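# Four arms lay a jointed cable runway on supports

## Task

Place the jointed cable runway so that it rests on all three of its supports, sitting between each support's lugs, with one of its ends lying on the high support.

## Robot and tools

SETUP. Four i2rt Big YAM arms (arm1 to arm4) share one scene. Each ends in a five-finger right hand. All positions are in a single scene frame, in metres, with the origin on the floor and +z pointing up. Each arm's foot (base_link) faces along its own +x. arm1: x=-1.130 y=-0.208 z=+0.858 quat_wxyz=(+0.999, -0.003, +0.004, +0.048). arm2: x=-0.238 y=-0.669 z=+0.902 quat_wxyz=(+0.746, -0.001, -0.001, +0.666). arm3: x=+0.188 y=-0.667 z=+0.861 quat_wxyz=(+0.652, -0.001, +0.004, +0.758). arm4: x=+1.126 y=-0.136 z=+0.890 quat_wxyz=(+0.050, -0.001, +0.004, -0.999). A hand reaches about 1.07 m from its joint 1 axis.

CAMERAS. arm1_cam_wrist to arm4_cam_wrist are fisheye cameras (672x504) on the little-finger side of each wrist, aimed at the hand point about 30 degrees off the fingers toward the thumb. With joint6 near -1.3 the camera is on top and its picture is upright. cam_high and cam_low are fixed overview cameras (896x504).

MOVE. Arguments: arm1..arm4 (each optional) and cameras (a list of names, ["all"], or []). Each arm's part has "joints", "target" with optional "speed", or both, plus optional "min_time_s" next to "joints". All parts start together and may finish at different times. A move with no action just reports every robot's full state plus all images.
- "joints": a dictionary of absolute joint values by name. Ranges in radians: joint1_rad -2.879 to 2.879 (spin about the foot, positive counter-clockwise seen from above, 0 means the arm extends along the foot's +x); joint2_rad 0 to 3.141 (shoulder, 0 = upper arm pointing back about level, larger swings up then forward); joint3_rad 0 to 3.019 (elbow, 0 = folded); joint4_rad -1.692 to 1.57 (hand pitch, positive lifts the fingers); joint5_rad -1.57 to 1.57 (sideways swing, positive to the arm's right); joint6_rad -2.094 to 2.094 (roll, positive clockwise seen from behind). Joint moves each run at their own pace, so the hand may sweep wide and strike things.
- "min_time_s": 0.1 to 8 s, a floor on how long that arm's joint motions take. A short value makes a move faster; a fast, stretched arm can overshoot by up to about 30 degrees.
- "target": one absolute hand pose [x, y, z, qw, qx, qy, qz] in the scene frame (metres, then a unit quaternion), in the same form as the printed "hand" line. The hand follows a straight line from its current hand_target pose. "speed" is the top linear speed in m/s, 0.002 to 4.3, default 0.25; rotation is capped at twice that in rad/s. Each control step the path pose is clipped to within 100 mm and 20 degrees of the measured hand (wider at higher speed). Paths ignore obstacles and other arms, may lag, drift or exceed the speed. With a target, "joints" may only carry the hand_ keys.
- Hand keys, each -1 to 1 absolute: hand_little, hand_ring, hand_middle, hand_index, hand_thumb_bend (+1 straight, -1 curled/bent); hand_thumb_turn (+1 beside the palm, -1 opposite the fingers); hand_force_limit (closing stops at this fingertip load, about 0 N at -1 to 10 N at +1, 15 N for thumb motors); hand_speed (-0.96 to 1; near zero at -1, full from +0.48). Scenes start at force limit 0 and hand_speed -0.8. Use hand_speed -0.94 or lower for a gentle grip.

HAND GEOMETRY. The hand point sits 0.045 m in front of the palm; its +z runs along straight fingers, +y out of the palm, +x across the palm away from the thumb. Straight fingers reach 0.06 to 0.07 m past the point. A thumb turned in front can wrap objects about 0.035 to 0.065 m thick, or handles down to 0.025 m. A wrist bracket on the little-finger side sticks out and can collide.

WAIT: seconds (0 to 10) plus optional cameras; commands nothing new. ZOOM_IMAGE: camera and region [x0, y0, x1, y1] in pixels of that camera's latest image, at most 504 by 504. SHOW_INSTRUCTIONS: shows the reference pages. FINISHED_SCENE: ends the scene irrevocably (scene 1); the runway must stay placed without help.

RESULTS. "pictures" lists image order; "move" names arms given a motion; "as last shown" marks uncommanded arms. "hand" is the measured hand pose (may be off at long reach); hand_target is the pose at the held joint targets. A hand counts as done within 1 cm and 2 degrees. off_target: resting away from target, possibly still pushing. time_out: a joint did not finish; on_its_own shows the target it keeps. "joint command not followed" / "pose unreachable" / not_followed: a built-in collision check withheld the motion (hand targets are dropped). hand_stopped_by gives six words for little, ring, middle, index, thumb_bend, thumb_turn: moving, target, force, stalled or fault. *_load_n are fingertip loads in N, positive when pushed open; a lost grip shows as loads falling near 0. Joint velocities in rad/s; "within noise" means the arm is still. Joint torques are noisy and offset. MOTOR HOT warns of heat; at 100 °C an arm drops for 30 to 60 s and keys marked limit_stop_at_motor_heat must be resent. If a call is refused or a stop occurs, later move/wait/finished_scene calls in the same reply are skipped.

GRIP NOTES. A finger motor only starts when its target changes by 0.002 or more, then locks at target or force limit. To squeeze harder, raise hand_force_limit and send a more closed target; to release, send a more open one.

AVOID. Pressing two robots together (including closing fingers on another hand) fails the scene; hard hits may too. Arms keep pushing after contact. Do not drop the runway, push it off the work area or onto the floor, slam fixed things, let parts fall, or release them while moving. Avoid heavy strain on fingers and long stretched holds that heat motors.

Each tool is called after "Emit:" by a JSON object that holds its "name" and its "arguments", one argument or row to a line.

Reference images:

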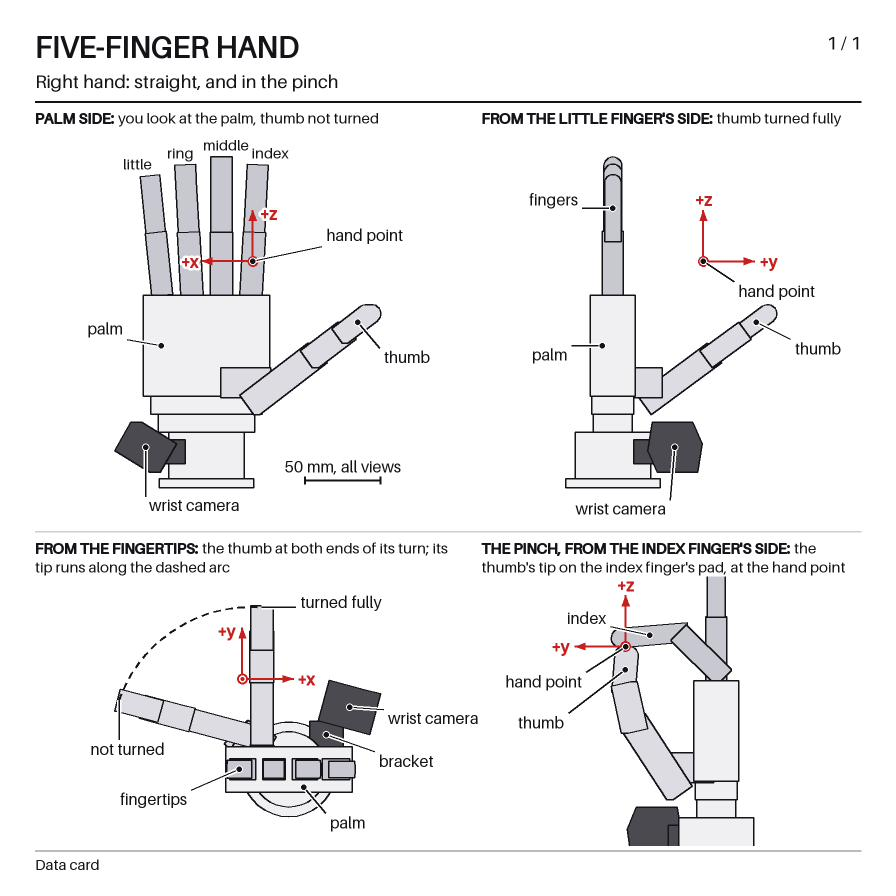

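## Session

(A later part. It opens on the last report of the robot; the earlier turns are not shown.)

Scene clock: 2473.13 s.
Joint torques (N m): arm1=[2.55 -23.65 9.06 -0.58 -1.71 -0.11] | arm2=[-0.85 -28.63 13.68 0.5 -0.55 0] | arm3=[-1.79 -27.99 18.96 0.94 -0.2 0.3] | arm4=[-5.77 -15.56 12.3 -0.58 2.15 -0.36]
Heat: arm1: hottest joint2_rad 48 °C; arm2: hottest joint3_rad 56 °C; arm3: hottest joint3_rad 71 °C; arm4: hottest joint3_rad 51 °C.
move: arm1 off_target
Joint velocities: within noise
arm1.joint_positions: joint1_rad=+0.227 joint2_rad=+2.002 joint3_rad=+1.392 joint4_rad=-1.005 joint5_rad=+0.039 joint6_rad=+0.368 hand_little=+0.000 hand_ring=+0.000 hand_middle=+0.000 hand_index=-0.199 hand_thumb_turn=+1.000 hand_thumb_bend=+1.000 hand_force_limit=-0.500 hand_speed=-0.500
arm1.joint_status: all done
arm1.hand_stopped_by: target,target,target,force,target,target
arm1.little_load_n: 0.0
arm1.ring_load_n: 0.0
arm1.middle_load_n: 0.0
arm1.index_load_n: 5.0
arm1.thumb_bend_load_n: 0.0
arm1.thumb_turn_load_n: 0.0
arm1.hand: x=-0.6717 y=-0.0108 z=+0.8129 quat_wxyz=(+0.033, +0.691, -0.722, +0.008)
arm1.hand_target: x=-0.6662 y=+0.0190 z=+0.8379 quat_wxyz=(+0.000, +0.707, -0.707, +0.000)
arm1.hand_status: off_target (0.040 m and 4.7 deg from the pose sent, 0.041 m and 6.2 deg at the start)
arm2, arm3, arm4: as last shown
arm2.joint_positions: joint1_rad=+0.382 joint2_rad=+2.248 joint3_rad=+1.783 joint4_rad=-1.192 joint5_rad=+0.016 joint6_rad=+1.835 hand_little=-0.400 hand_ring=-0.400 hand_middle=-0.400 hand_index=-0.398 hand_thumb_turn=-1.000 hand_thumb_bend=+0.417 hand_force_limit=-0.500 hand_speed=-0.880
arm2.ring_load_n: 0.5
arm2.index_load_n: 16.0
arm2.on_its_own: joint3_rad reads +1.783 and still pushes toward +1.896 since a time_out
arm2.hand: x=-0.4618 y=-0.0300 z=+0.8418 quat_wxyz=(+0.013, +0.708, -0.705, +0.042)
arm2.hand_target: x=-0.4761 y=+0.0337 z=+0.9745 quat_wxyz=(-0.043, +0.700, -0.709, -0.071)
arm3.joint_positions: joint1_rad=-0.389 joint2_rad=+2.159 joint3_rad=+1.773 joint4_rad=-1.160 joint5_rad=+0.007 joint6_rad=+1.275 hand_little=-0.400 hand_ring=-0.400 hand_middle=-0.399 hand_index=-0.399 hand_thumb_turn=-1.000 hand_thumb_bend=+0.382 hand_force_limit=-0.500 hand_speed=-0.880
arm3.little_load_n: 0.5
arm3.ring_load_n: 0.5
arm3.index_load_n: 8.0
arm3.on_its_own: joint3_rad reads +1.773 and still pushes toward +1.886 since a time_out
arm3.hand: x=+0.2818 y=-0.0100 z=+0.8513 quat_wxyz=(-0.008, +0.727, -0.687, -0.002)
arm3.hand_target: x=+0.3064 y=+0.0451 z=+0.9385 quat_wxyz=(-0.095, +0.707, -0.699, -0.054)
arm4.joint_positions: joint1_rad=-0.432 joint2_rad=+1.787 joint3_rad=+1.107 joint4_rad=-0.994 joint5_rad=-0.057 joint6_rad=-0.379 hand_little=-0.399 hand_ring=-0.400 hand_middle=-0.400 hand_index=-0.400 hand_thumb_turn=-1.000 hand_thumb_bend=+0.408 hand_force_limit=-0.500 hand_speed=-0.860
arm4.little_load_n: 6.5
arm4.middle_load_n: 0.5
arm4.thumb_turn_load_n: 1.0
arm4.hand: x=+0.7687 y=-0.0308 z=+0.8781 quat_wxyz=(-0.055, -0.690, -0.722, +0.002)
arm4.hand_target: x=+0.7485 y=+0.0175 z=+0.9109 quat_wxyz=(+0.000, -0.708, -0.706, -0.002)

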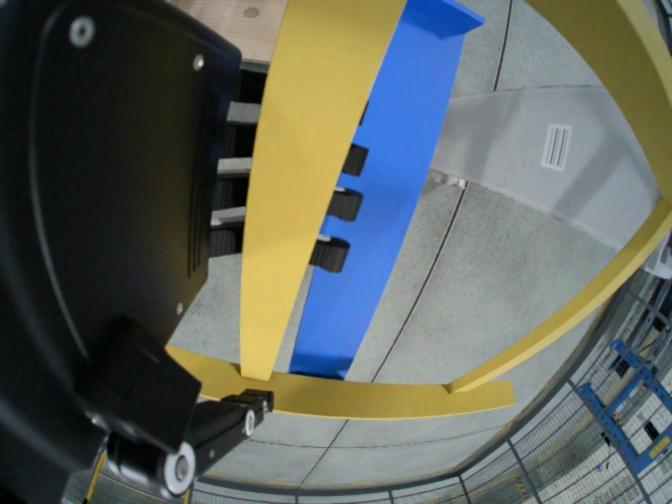

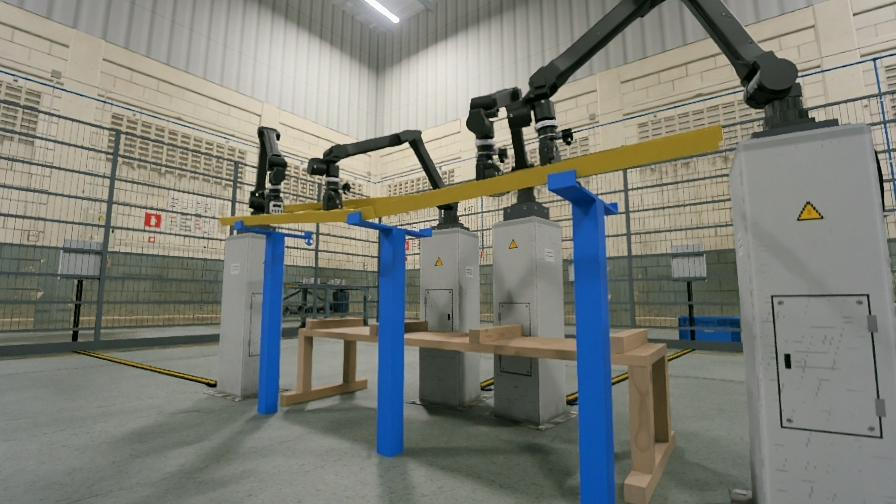

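Emit:
{"name": "move", "arguments": {
  "arm1": {"target": [-0.6500, 0.012, 0.836, 0, 0.7071, -0.7071, 0], "speed": 0.03, "joints": {"hand_little": 0.8, "hand_ring": 0.8, "hand_middle": 0.6, "hand_index": 0.3}},
  "cameras": ["arm1_cam_wrist", "cam_low"]
}}

Scene clock: 2501.13 s.
Joint torques (N m): arm1=[1.9 -22.36 10.97 -1.33 -1.15 -0.17] | arm2=[-0.97 -29.63 13.42 0.61 -0.55 -0.02] | arm3=[-2.2 -28.22 18.77 0.87 -0.35 0.24] | arm4=[-5.54 -15.62 12.31 -0.59 2.16 -0.35]
Heat: arm1: hottest joint2_rad 48 °C; arm2: hottest joint3_rad 57 °C; arm3: hottest joint3_rad 71 °C; arm4: hottest joint3_rad 52 °C.
move: arm1 off_target
Joint velocities: within noise
arm1.joint_positions: joint1_rad=+0.225 joint2_rad=+2.014 joint3_rad=+1.406 joint4_rad=-1.001 joint5_rad=+0.024 joint6_rad=+0.350 hand_little=+0.800 hand_ring=+0.800 hand_middle=+0.600 hand_index=+0.301 hand_thumb_turn=+1.000 hand_thumb_bend=+1.000 hand_force_limit=-0.500 hand_speed=-0.500
arm1.joint_status: all done
arm1.hand_stopped_by: target,target,target,force,target,target
arm1.little_load_n: 0.0
arm1.ring_load_n: 0.0
arm1.middle_load_n: 0.0
arm1.index_load_n: 4.5
arm1.thumb_bend_load_n: -0.5
arm1.thumb_turn_load_n: 0.0
arm1.hand: x=-0.6672 y=-0.0080 z=+0.8112 quat_wxyz=(+0.027, +0.696, -0.717, +0.002)
arm1.hand_target: x=-0.6513 y=+0.0115 z=+0.8362 quat_wxyz=(+0.000, +0.707, -0.707, +0.000)
arm1.hand_status: off_target (0.036 m and 3.5 deg from the pose sent, 0.039 m and 4.7 deg at the start)
arm2, arm3, arm4: as last shown
arm2.joint_positions: joint1_rad=+0.382 joint2_rad=+2.265 joint3_rad=+1.783 joint4_rad=-1.192 joint5_rad=+0.016 joint6_rad=+1.840 hand_little=-0.400 hand_ring=-0.400 hand_middle=-0.400 hand_index=-0.398 hand_thumb_turn=-1.000 hand_thumb_bend=+0.417 hand_force_limit=-0.500 hand_speed=-0.880
arm2.ring_load_n: 0.0
arm2.index_load_n: 18.0
arm2.thumb_turn_load_n: 0.0
arm2.on_its_own: joint2_rad reads +2.265 and still pushes toward +2.125 since a time_out; joint3_rad reads +1.783 and still pushes toward +1.896 since a time_out
arm2.hand: x=-0.4607 y=-0.0330 z=+0.8303 quat_wxyz=(+0.017, +0.706, -0.706, +0.050)
arm2.hand_target: x=-0.4762 y=+0.0337 z=+0.9745 quat_wxyz=(-0.043, +0.700, -0.709, -0.071)
arm3.joint_positions: joint1_rad=-0.389 joint2_rad=+2.165 joint3_rad=+1.773 joint4_rad=-1.159 joint5_rad=+0.009 joint6_rad=+1.282 hand_little=-0.400 hand_ring=-0.400 hand_middle=-0.399 hand_index=-0.399 hand_thumb_turn=-1.000 hand_thumb_bend=+0.382 hand_force_limit=-0.500 hand_speed=-0.880
arm3.little_load_n: 0.0
arm3.ring_load_n: 0.0
arm3.index_load_n: 9.0
arm3.on_its_own: joint3_rad reads +1.773 and still pushes toward +1.886 since a time_out
arm3.hand: x=+0.2824 y=-0.0101 z=+0.8477 quat_wxyz=(-0.007, +0.724, -0.689, +0.000)
arm3.hand_target: x=+0.3064 y=+0.0452 z=+0.9386 quat_wxyz=(-0.095, +0.707, -0.699, -0.054)
arm4.joint_positions: joint1_rad=-0.434 joint2_rad=+1.789 joint3_rad=+1.107 joint4_rad=-0.994 joint5_rad=-0.057 joint6_rad=-0.379 hand_little=-0.399 hand_ring=-0.400 hand_middle=-0.400 hand_index=-0.400 hand_thumb_turn=-1.000 hand_thumb_bend=+0.408 hand_force_limit=-0.500 hand_speed=-0.860
arm4.ring_load_n: 0.5
arm4.thumb_bend_load_n: 4.0
arm4.thumb_turn_load_n: 0.5
arm4.hand: x=+0.7690 y=-0.0305 z=+0.8776 quat_wxyz=(-0.056, -0.690, -0.721, +0.002)

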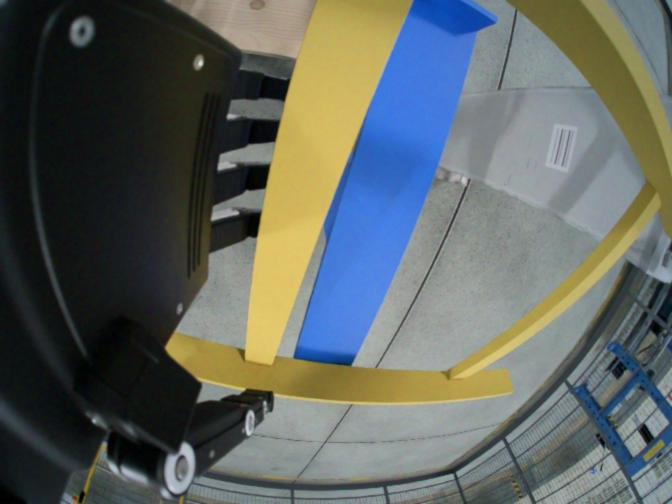

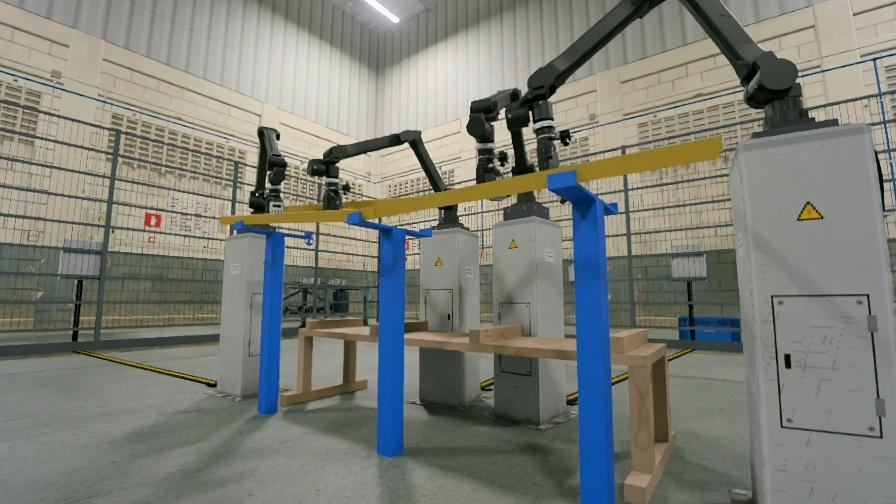

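Emit:
{"name": "move", "arguments": {
  "arm1": {"target": [-0.6450, 0.012, 0.840, 0, 0.7071, -0.7071, 0], "speed": 0.03, "joints": {"hand_little": 1.0, "hand_ring": 1.0, "hand_middle": 1.0, "hand_index": 1.0}},
  "cameras": ["all"]
}}

Scene clock: 2506.57 s.
Joint torques (N m): arm1=[0.03 -22.12 8.44 -0.55 -0.14 -0.09] | arm2=[-0.91 -32.73 13.3 0.13 -0.87 -0.08] | arm3=[-1.49 -30.21 18.69 0.66 -0.68 0.15] | arm4=[-4.78 -15.62 12.29 -0.58 1.91 -0.23]
Heat: arm1: hottest joint2_rad 47 °C; arm2: hottest joint3_rad 57 °C; arm3: hottest joint3_rad 71 °C; arm4: hottest joint3_rad 52 °C.
move: arm1 not_followed
Joint velocities: within noise
arm1.joint_positions: joint1_rad=+0.233 joint2_rad=+2.014 joint3_rad=+1.439 joint4_rad=-1.031 joint5_rad=-0.001 joint6_rad=+0.345 hand_little=+1.000 hand_ring=+1.000 hand_middle=+1.000 hand_index=+1.000 hand_thumb_turn=+1.000 hand_thumb_bend=+1.000 hand_force_limit=-0.500 hand_speed=-0.500
arm1.joint_status: all done
arm1.hand_stopped_by: target,target,target,target,target,target
arm1.little_load_n: 0.5
arm1.ring_load_n: 0.0
arm1.middle_load_n: 0.0
arm1.index_load_n: 0.0
arm1.thumb_bend_load_n: -0.5
arm1.thumb_turn_load_n: 0.0
arm1.hand: x=-0.6633 y=+0.0025 z=+0.8227 quat_wxyz=(+0.020, +0.701, -0.713, -0.009)
arm1.hand_target: x=-0.6633 y=+0.0025 z=+0.8227 quat_wxyz=(+0.020, +0.701, -0.713, -0.009)
arm1.hand_status: not_followed (0.027 m and 2.7 deg from the pose sent, 0.041 m and 3.5 deg at the start)
arm2.joint_positions: joint1_rad=+0.381 joint2_rad=+2.302 joint3_rad=+1.783 joint4_rad=-1.184 joint5_rad=+0.023 joint6_rad=+1.844 hand_little=-0.400 hand_ring=-0.399 hand_middle=-0.399 hand_index=-0.398 hand_thumb_turn=-1.000 hand_thumb_bend=+0.417 hand_force_limit=-0.500 hand_speed=-0.880
arm2.joint_status: not commanded
arm2.hand_stopped_by: target,target,target,target,force,target
arm2.little_load_n: 1.0
arm2.ring_load_n: 6.0
arm2.middle_load_n: 5.5
arm2.index_load_n: 9.5
arm2.thumb_bend_load_n: 3.0
arm2.thumb_turn_load_n: 0.5
arm2.on_its_own: joint2_rad reads +2.302 and still pushes toward +2.125 since a time_out; joint3_rad reads +1.783 and still pushes toward +1.896 since a time_out
arm2.hand: x=-0.4572 y=-0.0378 z=+0.8064 quat_wxyz=(+0.021, +0.704, -0.707, +0.064)
arm2.hand_target: x=-0.4760 y=+0.0337 z=+0.9744 quat_wxyz=(-0.043, +0.700, -0.709, -0.071)
arm2.hand_status: not commanded
arm3, arm4: as last shown
arm3.joint_positions: joint1_rad=-0.391 joint2_rad=+2.183 joint3_rad=+1.773 joint4_rad=-1.152 joint5_rad=+0.016 joint6_rad=+1.290 hand_little=-0.400 hand_ring=-0.400 hand_middle=-0.399 hand_index=-0.399 hand_thumb_turn=-1.000 hand_thumb_bend=+0.382 hand_force_limit=-0.500 hand_speed=-0.880
arm3.index_load_n: 9.5
arm3.thumb_bend_load_n: 2.5
arm3.on_its_own: joint3_rad reads +1.773 and still pushes toward +1.886 since a time_out
arm3.hand: x=+0.2848 y=-0.0110 z=+0.8354 quat_wxyz=(-0.004, +0.721, -0.693, +0.007)
arm3.hand_target: x=+0.3065 y=+0.0452 z=+0.9385 quat_wxyz=(-0.095, +0.707, -0.699, -0.054)
arm4.joint_positions: joint1_rad=-0.444 joint2_rad=+1.789 joint3_rad=+1.107 joint4_rad=-0.994 joint5_rad=-0.050 joint6_rad=-0.390 hand_little=-0.399 hand_ring=-0.400 hand_middle=-0.400 hand_index=-0.400 hand_thumb_turn=-1.000 hand_thumb_bend=+0.408 hand_force_limit=-0.500 hand_speed=-0.860
arm4.little_load_n: 7.5
arm4.thumb_bend_load_n: 4.5
arm4.hand: x=+0.7710 y=-0.0248 z=+0.8774 quat_wxyz=(-0.055, -0.690, -0.722, +0.000)
arm4.hand_target: x=+0.7486 y=+0.0176 z=+0.9110 quat_wxyz=(+0.000, -0.708, -0.706, -0.002)
pictures: arm1_cam_wrist, arm2_cam_wrist, arm3_cam_wrist, arm4_cam_wrist, cam_high, cam_low
led back after a hold (arm1 arm): the arm was led back toward your command in small steps, so it may still be short of it.
pose unreachable (arm1 arm): on one or more control steps of this call this arm could not follow its commanded pose, so it was not sent that pose on those steps. On the call's last step it was still not sent that pose. It may still have moved: this result reports where it is.
cause: moving toward the commanded pose would bring a part of the arm too close to another arm (a part of this arm and the arm2 arm's hand, along the way the arms are being sent, or toward where that arm still pushes).

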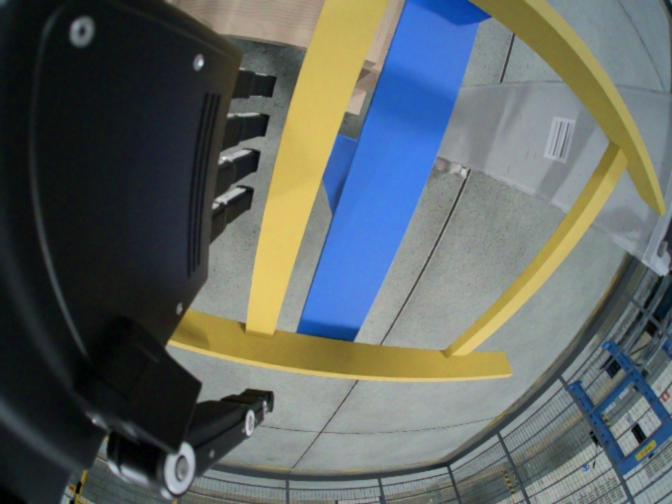

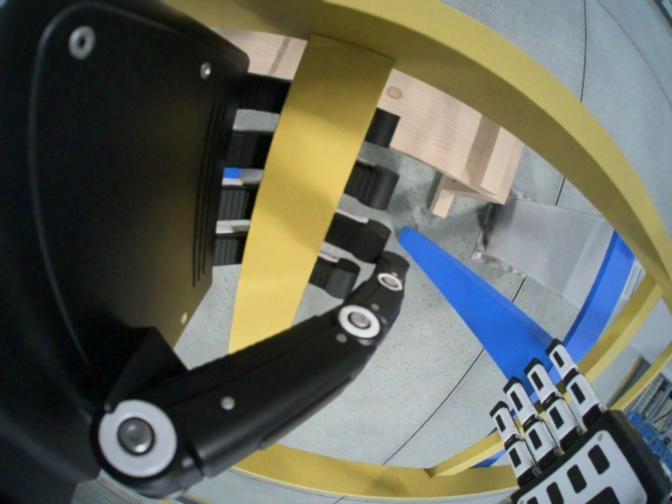

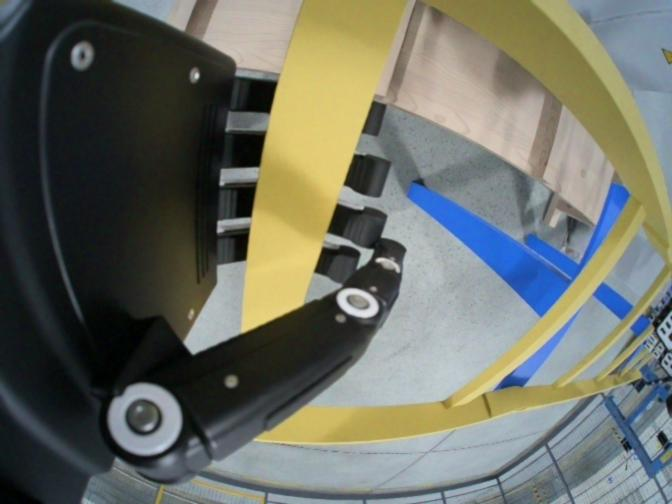

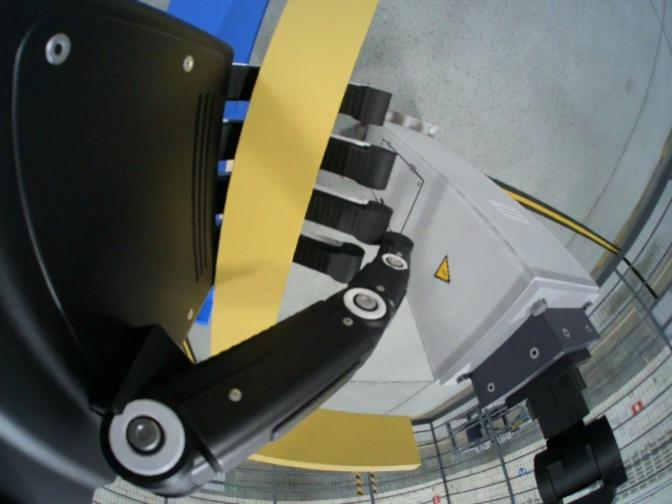

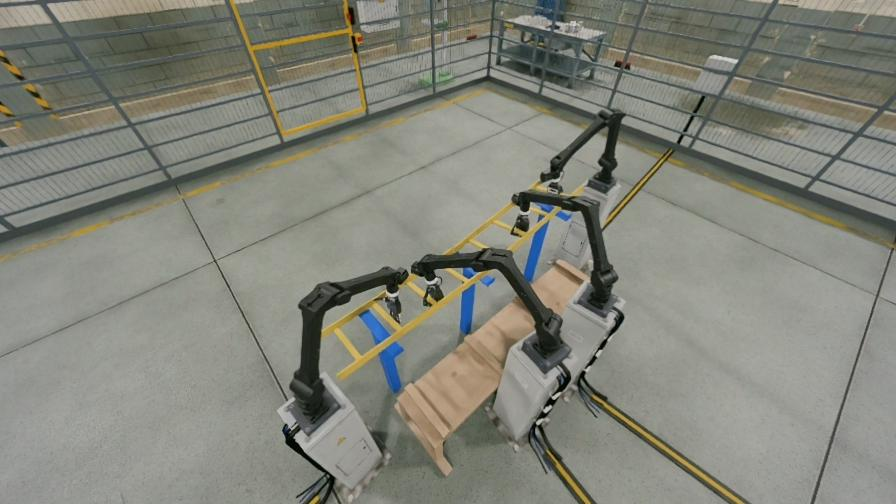

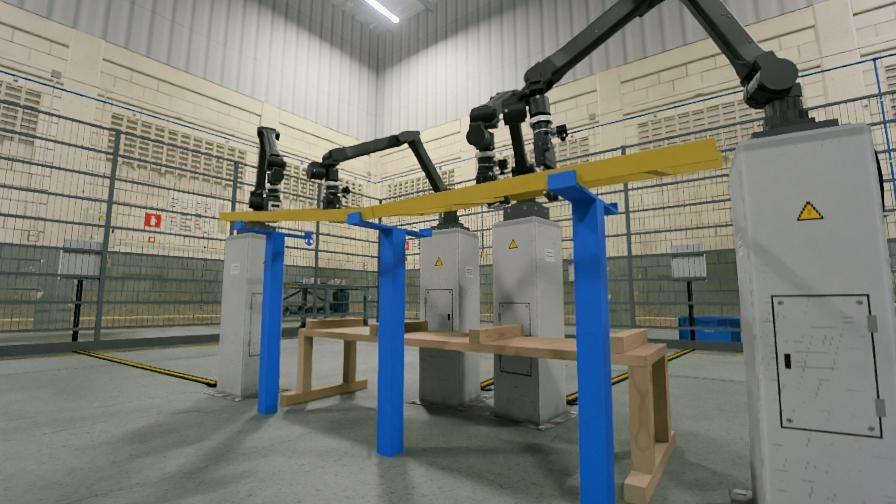

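Emit:
{"name": "zoom_image", "arguments": {
  "camera": "arm1_cam_wrist",
  "region": [340, 0, 540, 120]
}}

Emit:
{"name": "zoom_image", "arguments": {
  "camera": "cam_high",
  "region": [320, 270, 460, 390]
}}

Emit:
{"name": "zoom_image", "arguments": {
  "camera": "cam_low",
  "region": [530, 120, 740, 230]
}}

Emit:
{"name": "zoom_image", "arguments": {
  "camera": "cam_low",
  "region": [200, 180, 440, 260]
}}

Emit:
{"name": "zoom_image", "arguments": {
  "camera": "cam_high",
  "region": [430, 160, 600, 320]
}}

Scaled by 2.520 from the camera's image (finer frame: 960x720).

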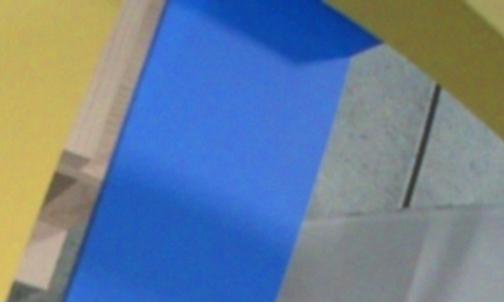

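Scaled by 3.600.

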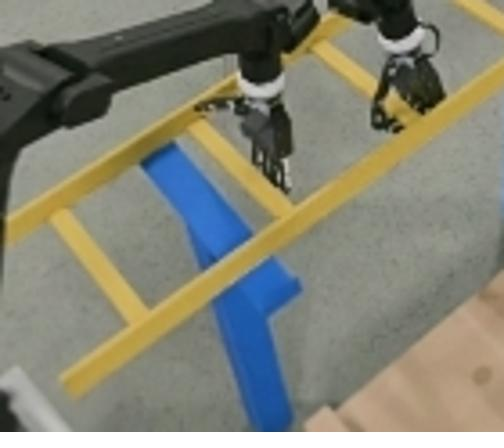

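Scaled by 2.400.

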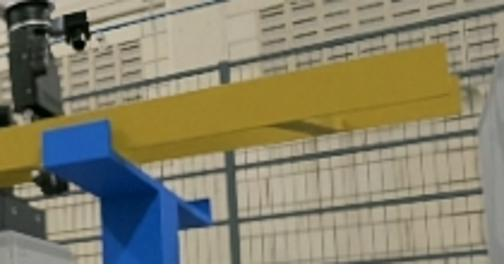

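Scaled by 2.100.

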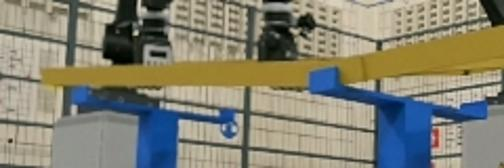

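Scaled by 2.965.

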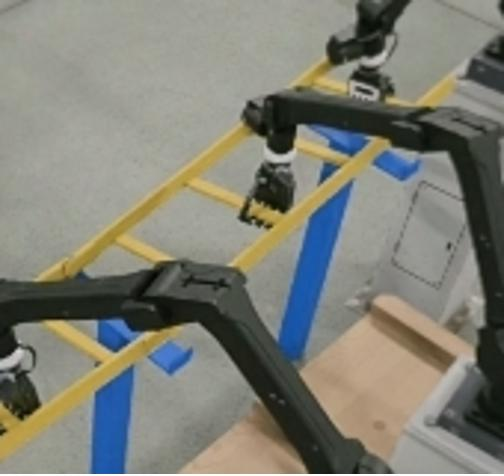

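Emit:
{"name": "move", "arguments": {
  "arm1": {"target": [-0.672, 0.000, 0.95, 0, 0.7071, -0.7071, 0], "speed": 0.08},
  "cameras": ["arm1_cam_wrist"]
}}

Emit:
{"name": "move", "arguments": {
  "arm1": {"target": [-0.72, -0.09, 0.96, 0, 0.7071, -0.7071, 0], "speed": 0.1},
  "cameras": ["arm1_cam_wrist", "cam_high"]
}}

Scene clock: 2552.33 s.
Joint torques (N m): arm1=[-0.26 -20.37 10.93 -0.58 -0.14 -0.14] | arm2=[-1.44 -33.03 13.27 0.14 -0.87 -0.08] | arm3=[-1.55 -30.15 18.71 0.62 -0.68 0.15] | arm4=[-4.72 -15.68 12.3 -0.59 1.91 -0.23]
Heat: arm1: hottest joint2_rad 45 °C; arm2: hottest joint3_rad 57 °C; arm3: hottest joint3_rad 72 °C; arm4: hottest joint3_rad 52 °C.
move: arm1 off_target
Joint velocities: within noise
arm1.joint_positions: joint1_rad=+0.233 joint2_rad=+1.832 joint3_rad=+1.468 joint4_rad=-1.244 joint5_rad=-0.001 joint6_rad=+0.339 hand_little=+1.000 hand_ring=+1.000 hand_middle=+1.000 hand_index=+1.000 hand_thumb_turn=+1.000 hand_thumb_bend=+1.000 hand_force_limit=-0.500 hand_speed=-0.500
arm1.joint_status: not commanded
arm1.hand_stopped_by: target,target,target,target,target,target
arm1.little_load_n: 0.0
arm1.ring_load_n: 0.0
arm1.middle_load_n: 0.0
arm1.index_load_n: 0.0
arm1.thumb_bend_load_n: 0.0
arm1.thumb_turn_load_n: -0.5
arm1.hand: x=-0.6858 y=-0.0051 z=+0.9300 quat_wxyz=(+0.021, +0.703, -0.711, -0.009)
arm1.hand_target: x=-0.6728 y=-0.0002 z=+0.9500 quat_wxyz=(+0.000, +0.707, -0.707, +0.000)
arm1.hand_status: off_target (0.025 m and 2.7 deg from the pose sent, 0.128 m and 2.7 deg at the start)
arm2, arm3, arm4: as last shown
arm2.middle_load_n: 6.0
arm2.thumb_bend_load_n: 2.5
arm2.on_its_own: joint2_rad reads +2.302 and still pushes toward +2.125 since a time_out; joint3_rad reads +1.783 and still pushes toward +1.896 since a time_out
arm3.index_load_n: 10.0
arm3.on_its_own: joint3_rad reads +1.773 and still pushes toward +1.886 since a time_out
arm4.ring_load_n: 0.0

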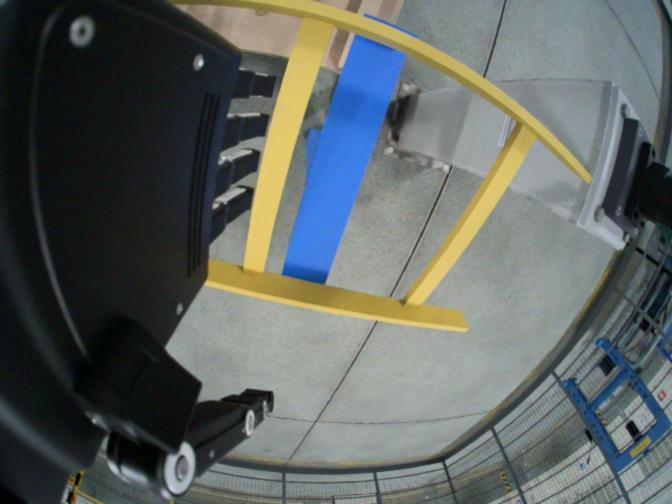

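Scene clock: 2554.07 s.
Joint torques (N m): arm1=[-0.15 -18.26 7.05 0.28 -0.13 -0.14] | arm2=[-1.26 -33.03 13.33 0.18 -0.84 -0.11] | arm3=[-1.96 -30.21 18.69 0.65 -0.66 0.14] | arm4=[-4.78 -15.74 12.3 -0.58 1.91 -0.22]
Heat: arm1: hottest joint2_rad 45 °C; arm2: hottest joint3_rad 57 °C; arm3: hottest joint3_rad 72 °C; arm4: hottest joint3_rad 52 °C.
move: arm1 done
Joint velocities: within noise
arm1.joint_positions: joint1_rad=+0.089 joint2_rad=+1.657 joint3_rad=+1.302 joint4_rad=-1.229 joint5_rad=-0.003 joint6_rad=+0.192 hand_little=+1.000 hand_ring=+1.000 hand_middle=+1.000 hand_index=+1.000 hand_thumb_turn=+1.000 hand_thumb_bend=+1.000 hand_force_limit=-0.500 hand_speed=-0.500
arm1.joint_status: not commanded
arm1.hand_stopped_by: target,target,target,target,target,target
arm1.little_load_n: 0.0
arm1.ring_load_n: 0.0
arm1.middle_load_n: 0.0
arm1.index_load_n: 0.0
arm1.thumb_bend_load_n: -0.5
arm1.thumb_turn_load_n: 0.0
arm1.hand: x=-0.7210 y=-0.0888 z=+0.9560 quat_wxyz=(+0.009, +0.705, -0.710, -0.005)
arm1.hand_target: x=-0.7200 y=-0.0900 z=+0.9600 quat_wxyz=(+0.000, +0.707, -0.707, +0.000)
arm1.hand_status: done (0.004 m and 1.3 deg from the pose sent, 0.096 m and 2.7 deg at the start)
arm2, arm3, arm4: as last shown
arm2.middle_load_n: 5.5
arm2.thumb_bend_load_n: 3.0
arm2.on_its_own: joint2_rad reads +2.302 and still pushes toward +2.125 since a time_out; joint3_rad reads +1.783 and still pushes toward +1.896 since a time_out
arm3.index_load_n: 9.5
arm3.thumb_turn_load_n: 0.0
arm3.on_its_own: joint3_rad reads +1.773 and still pushes toward +1.886 since a time_out

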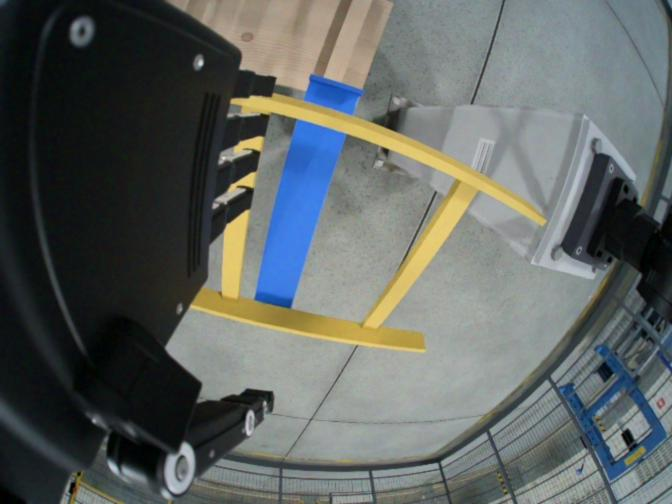

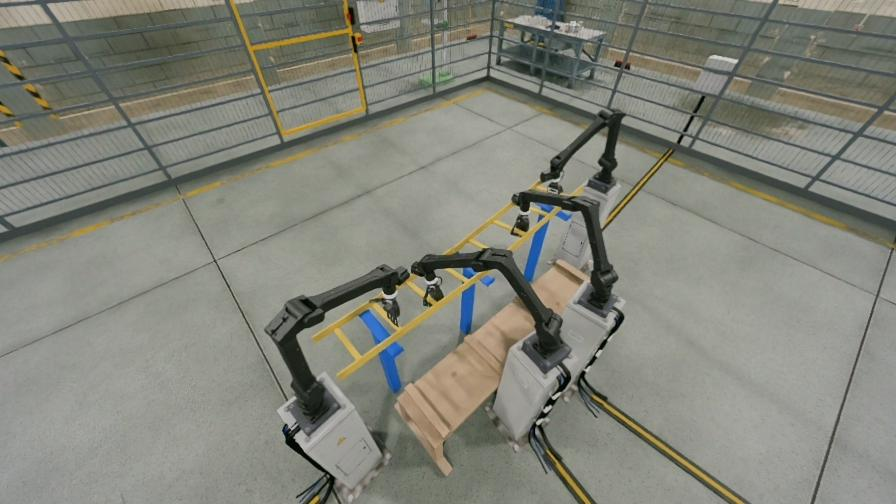

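Emit:
{"name": "zoom_image", "arguments": {
  "camera": "arm1_cam_wrist",
  "region": [220, 60, 440, 180]
}}

Emit:
{"name": "zoom_image", "arguments": {
  "camera": "arm1_cam_wrist",
  "region": [200, 260, 440, 360]
}}

Scaled by 2.291 from the camera's image (finer frame: 960x720).

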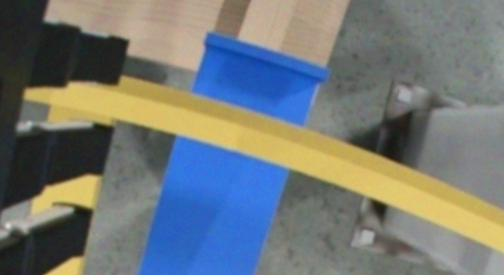

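Scaled by 2.100 from the camera's image (finer frame: 960x720).

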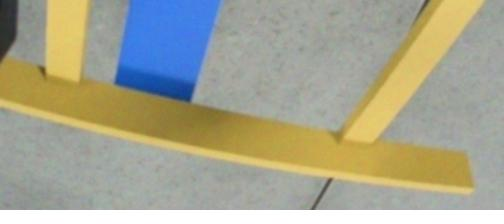

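Emit:
{"name": "move", "arguments": {
  "arm4": {"target": [0.756, 0.010, 0.900, 0, 0.7071, 0.7071, 0], "speed": 0.03, "joints": {"hand_thumb_bend": 1.0, "hand_speed": -0.4}},
  "cameras": ["arm4_cam_wrist"]
}}

Emit:
{"name": "move", "arguments": {
  "arm4": {"target": [0.760, 0.005, 0.890, 0, 0.7071, 0.7071, 0], "speed": 0.03, "joints": {"hand_thumb_turn": 1.0, "hand_speed": -0.4}},
  "cameras": ["arm4_cam_wrist", "cam_low"]
}}

Scene clock: 2600.73 s.
Joint torques (N m): arm1=[0.26 -18.02 7.23 0.2 -0.16 -0.13] | arm2=[-1.38 -32.44 13.27 0.23 -0.86 -0.05] | arm3=[-2.02 -30.04 18.71 0.54 -0.67 0.15] | arm4=[-3.66 -16.5 8.35 0.39 1.58 -0.17]
Heat: arm1: hottest joint2_rad 43 °C; arm2: hottest joint2_rad 60 °C; arm3: hottest joint3_rad 73 °C; arm4: hottest joint3_rad 52 °C.
move: arm4 off_target
Joint velocities: within noise
arm1, arm2, arm3: as last shown
arm1.joint_positions: joint1_rad=+0.089 joint2_rad=+1.657 joint3_rad=+1.302 joint4_rad=-1.229 joint5_rad=-0.003 joint6_rad=+0.191 hand_little=+1.000 hand_ring=+1.000 hand_middle=+1.000 hand_index=+1.000 hand_thumb_turn=+1.000 hand_thumb_bend=+1.000 hand_force_limit=-0.500 hand_speed=-0.500
arm1.thumb_bend_load_n: 0.0
arm1.hand: x=-0.7210 y=-0.0888 z=+0.9560 quat_wxyz=(+0.009, +0.705, -0.709, -0.005)
arm2.little_load_n: 1.5
arm2.ring_load_n: 6.5
arm2.middle_load_n: 6.0
arm2.thumb_bend_load_n: 2.5
arm2.on_its_own: joint2_rad reads +2.302 and still pushes toward +2.125 since a time_out; joint3_rad reads +1.783 and still pushes toward +1.896 since a time_out
arm3.index_load_n: 10.0
arm3.on_its_own: joint3_rad reads +1.773 and still pushes toward +1.886 since a time_out
arm4.joint_positions: joint1_rad=-0.447 joint2_rad=+1.789 joint3_rad=+1.105 joint4_rad=-0.980 joint5_rad=-0.044 joint6_rad=-0.388 hand_little=-0.399 hand_ring=-0.400 hand_middle=-0.400 hand_index=-0.400 hand_thumb_turn=-1.000 hand_thumb_bend=+1.000 hand_force_limit=-0.500 hand_speed=-0.400
arm4.joint_status: all done
arm4.hand_stopped_by: target,target,target,target,target,target
arm4.little_load_n: 8.0
arm4.ring_load_n: 0.5
arm4.middle_load_n: 0.0
arm4.index_load_n: 0.0
arm4.thumb_bend_load_n: -0.5
arm4.thumb_turn_load_n: 0.0
arm4.hand: x=+0.7693 y=-0.0219 z=+0.8755 quat_wxyz=(-0.048, -0.692, -0.720, -0.001)
arm4.hand_target: x=+0.7576 y=+0.0088 z=+0.9000 quat_wxyz=(+0.000, -0.708, -0.706, -0.001)
arm4.hand_status: off_target (0.042 m and 5.9 deg from the pose sent, 0.044 m and 6.8 deg at the start)

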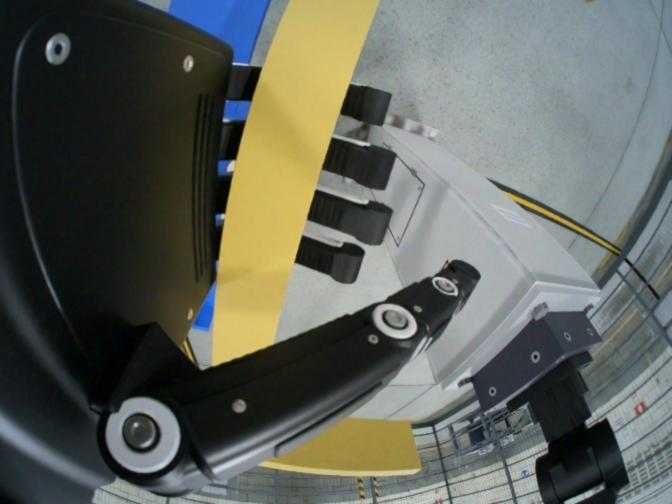

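Scene clock: 2602.93 s.
Joint torques (N m): arm1=[-0.38 -18.08 7.21 0.16 -0.21 -0.11] | arm2=[-1.38 -32.85 13.26 0.17 -0.8 -0.09] | arm3=[-1.67 -30.51 18.66 0.54 -0.7 0.14] | arm4=[-3.19 -15.97 7.62 0.28 1.39 -0.1]
Heat: arm1: hottest joint2_rad 43 °C; arm2: hottest joint2_rad 60 °C; arm3: hottest joint3_rad 73 °C; arm4: hottest joint3_rad 52 °C.
move: arm4 off_target
Joint velocities: within noise
arm1, arm2: as last shown
arm1.thumb_bend_load_n: -0.5
arm2.index_load_n: 9.0
arm2.on_its_own: joint2_rad reads +2.302 and still pushes toward +2.125 since a time_out; joint3_rad reads +1.783 and still pushes toward +1.896 since a time_out
arm3.joint_positions: joint1_rad=-0.391 joint2_rad=+2.185 joint3_rad=+1.773 joint4_rad=-1.152 joint5_rad=+0.017 joint6_rad=+1.292 hand_little=-0.400 hand_ring=-0.400 hand_middle=-0.399 hand_index=-0.399 hand_thumb_turn=-1.000 hand_thumb_bend=+0.382 hand_force_limit=-0.500 hand_speed=-0.880
arm3.joint_status: not commanded
arm3.hand_stopped_by: target,target,target,target,force,target
arm3.little_load_n: 0.0
arm3.ring_load_n: 0.0
arm3.middle_load_n: 4.0
arm3.index_load_n: 10.5
arm3.thumb_bend_load_n: 2.5
arm3.thumb_turn_load_n: 0.5
arm3.on_its_own: joint3_rad reads +1.773 and still pushes toward +1.886 since a time_out
arm3.hand: x=+0.2849 y=-0.0112 z=+0.8339 quat_wxyz=(-0.003, +0.720, -0.694, +0.007)
arm3.hand_target: x=+0.3065 y=+0.0451 z=+0.9384 quat_wxyz=(-0.095, +0.707, -0.699, -0.054)
arm3.hand_status: not commanded
arm4.joint_positions: joint1_rad=-0.447 joint2_rad=+1.789 joint3_rad=+1.087 joint4_rad=-0.946 joint5_rad=-0.041 joint6_rad=-0.389 hand_little=-0.399 hand_ring=-0.400 hand_middle=-0.400 hand_index=-0.400 hand_thumb_turn=+1.000 hand_thumb_bend=+1.000 hand_force_limit=-0.500 hand_speed=-0.400
arm4.joint_status: all done
arm4.hand_stopped_by: target,target,target,target,target,target
arm4.little_load_n: 7.0
arm4.ring_load_n: 0.0
arm4.middle_load_n: 0.0
arm4.index_load_n: 0.0
arm4.thumb_bend_load_n: 0.0
arm4.thumb_turn_load_n: -3.0
arm4.hand: x=+0.7698 y=-0.0213 z=+0.8687 quat_wxyz=(-0.040, -0.692, -0.721, +0.001)
arm4.hand_target: x=+0.7609 y=+0.0041 z=+0.8899 quat_wxyz=(+0.000, -0.708, -0.707, -0.001)
arm4.hand_status: off_target (0.035 m and 5.1 deg from the pose sent, 0.032 m and 5.9 deg at the start)

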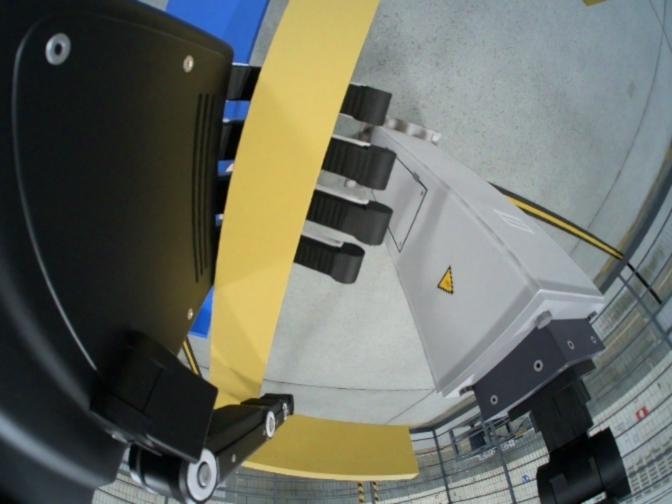

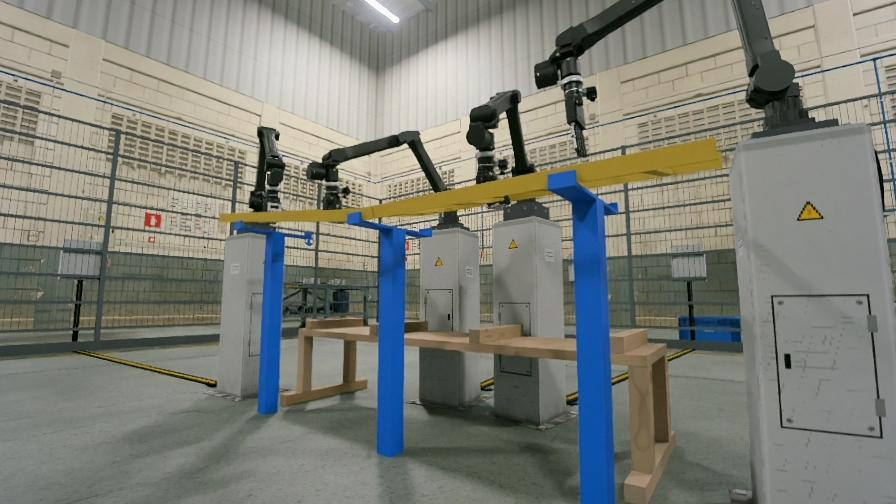

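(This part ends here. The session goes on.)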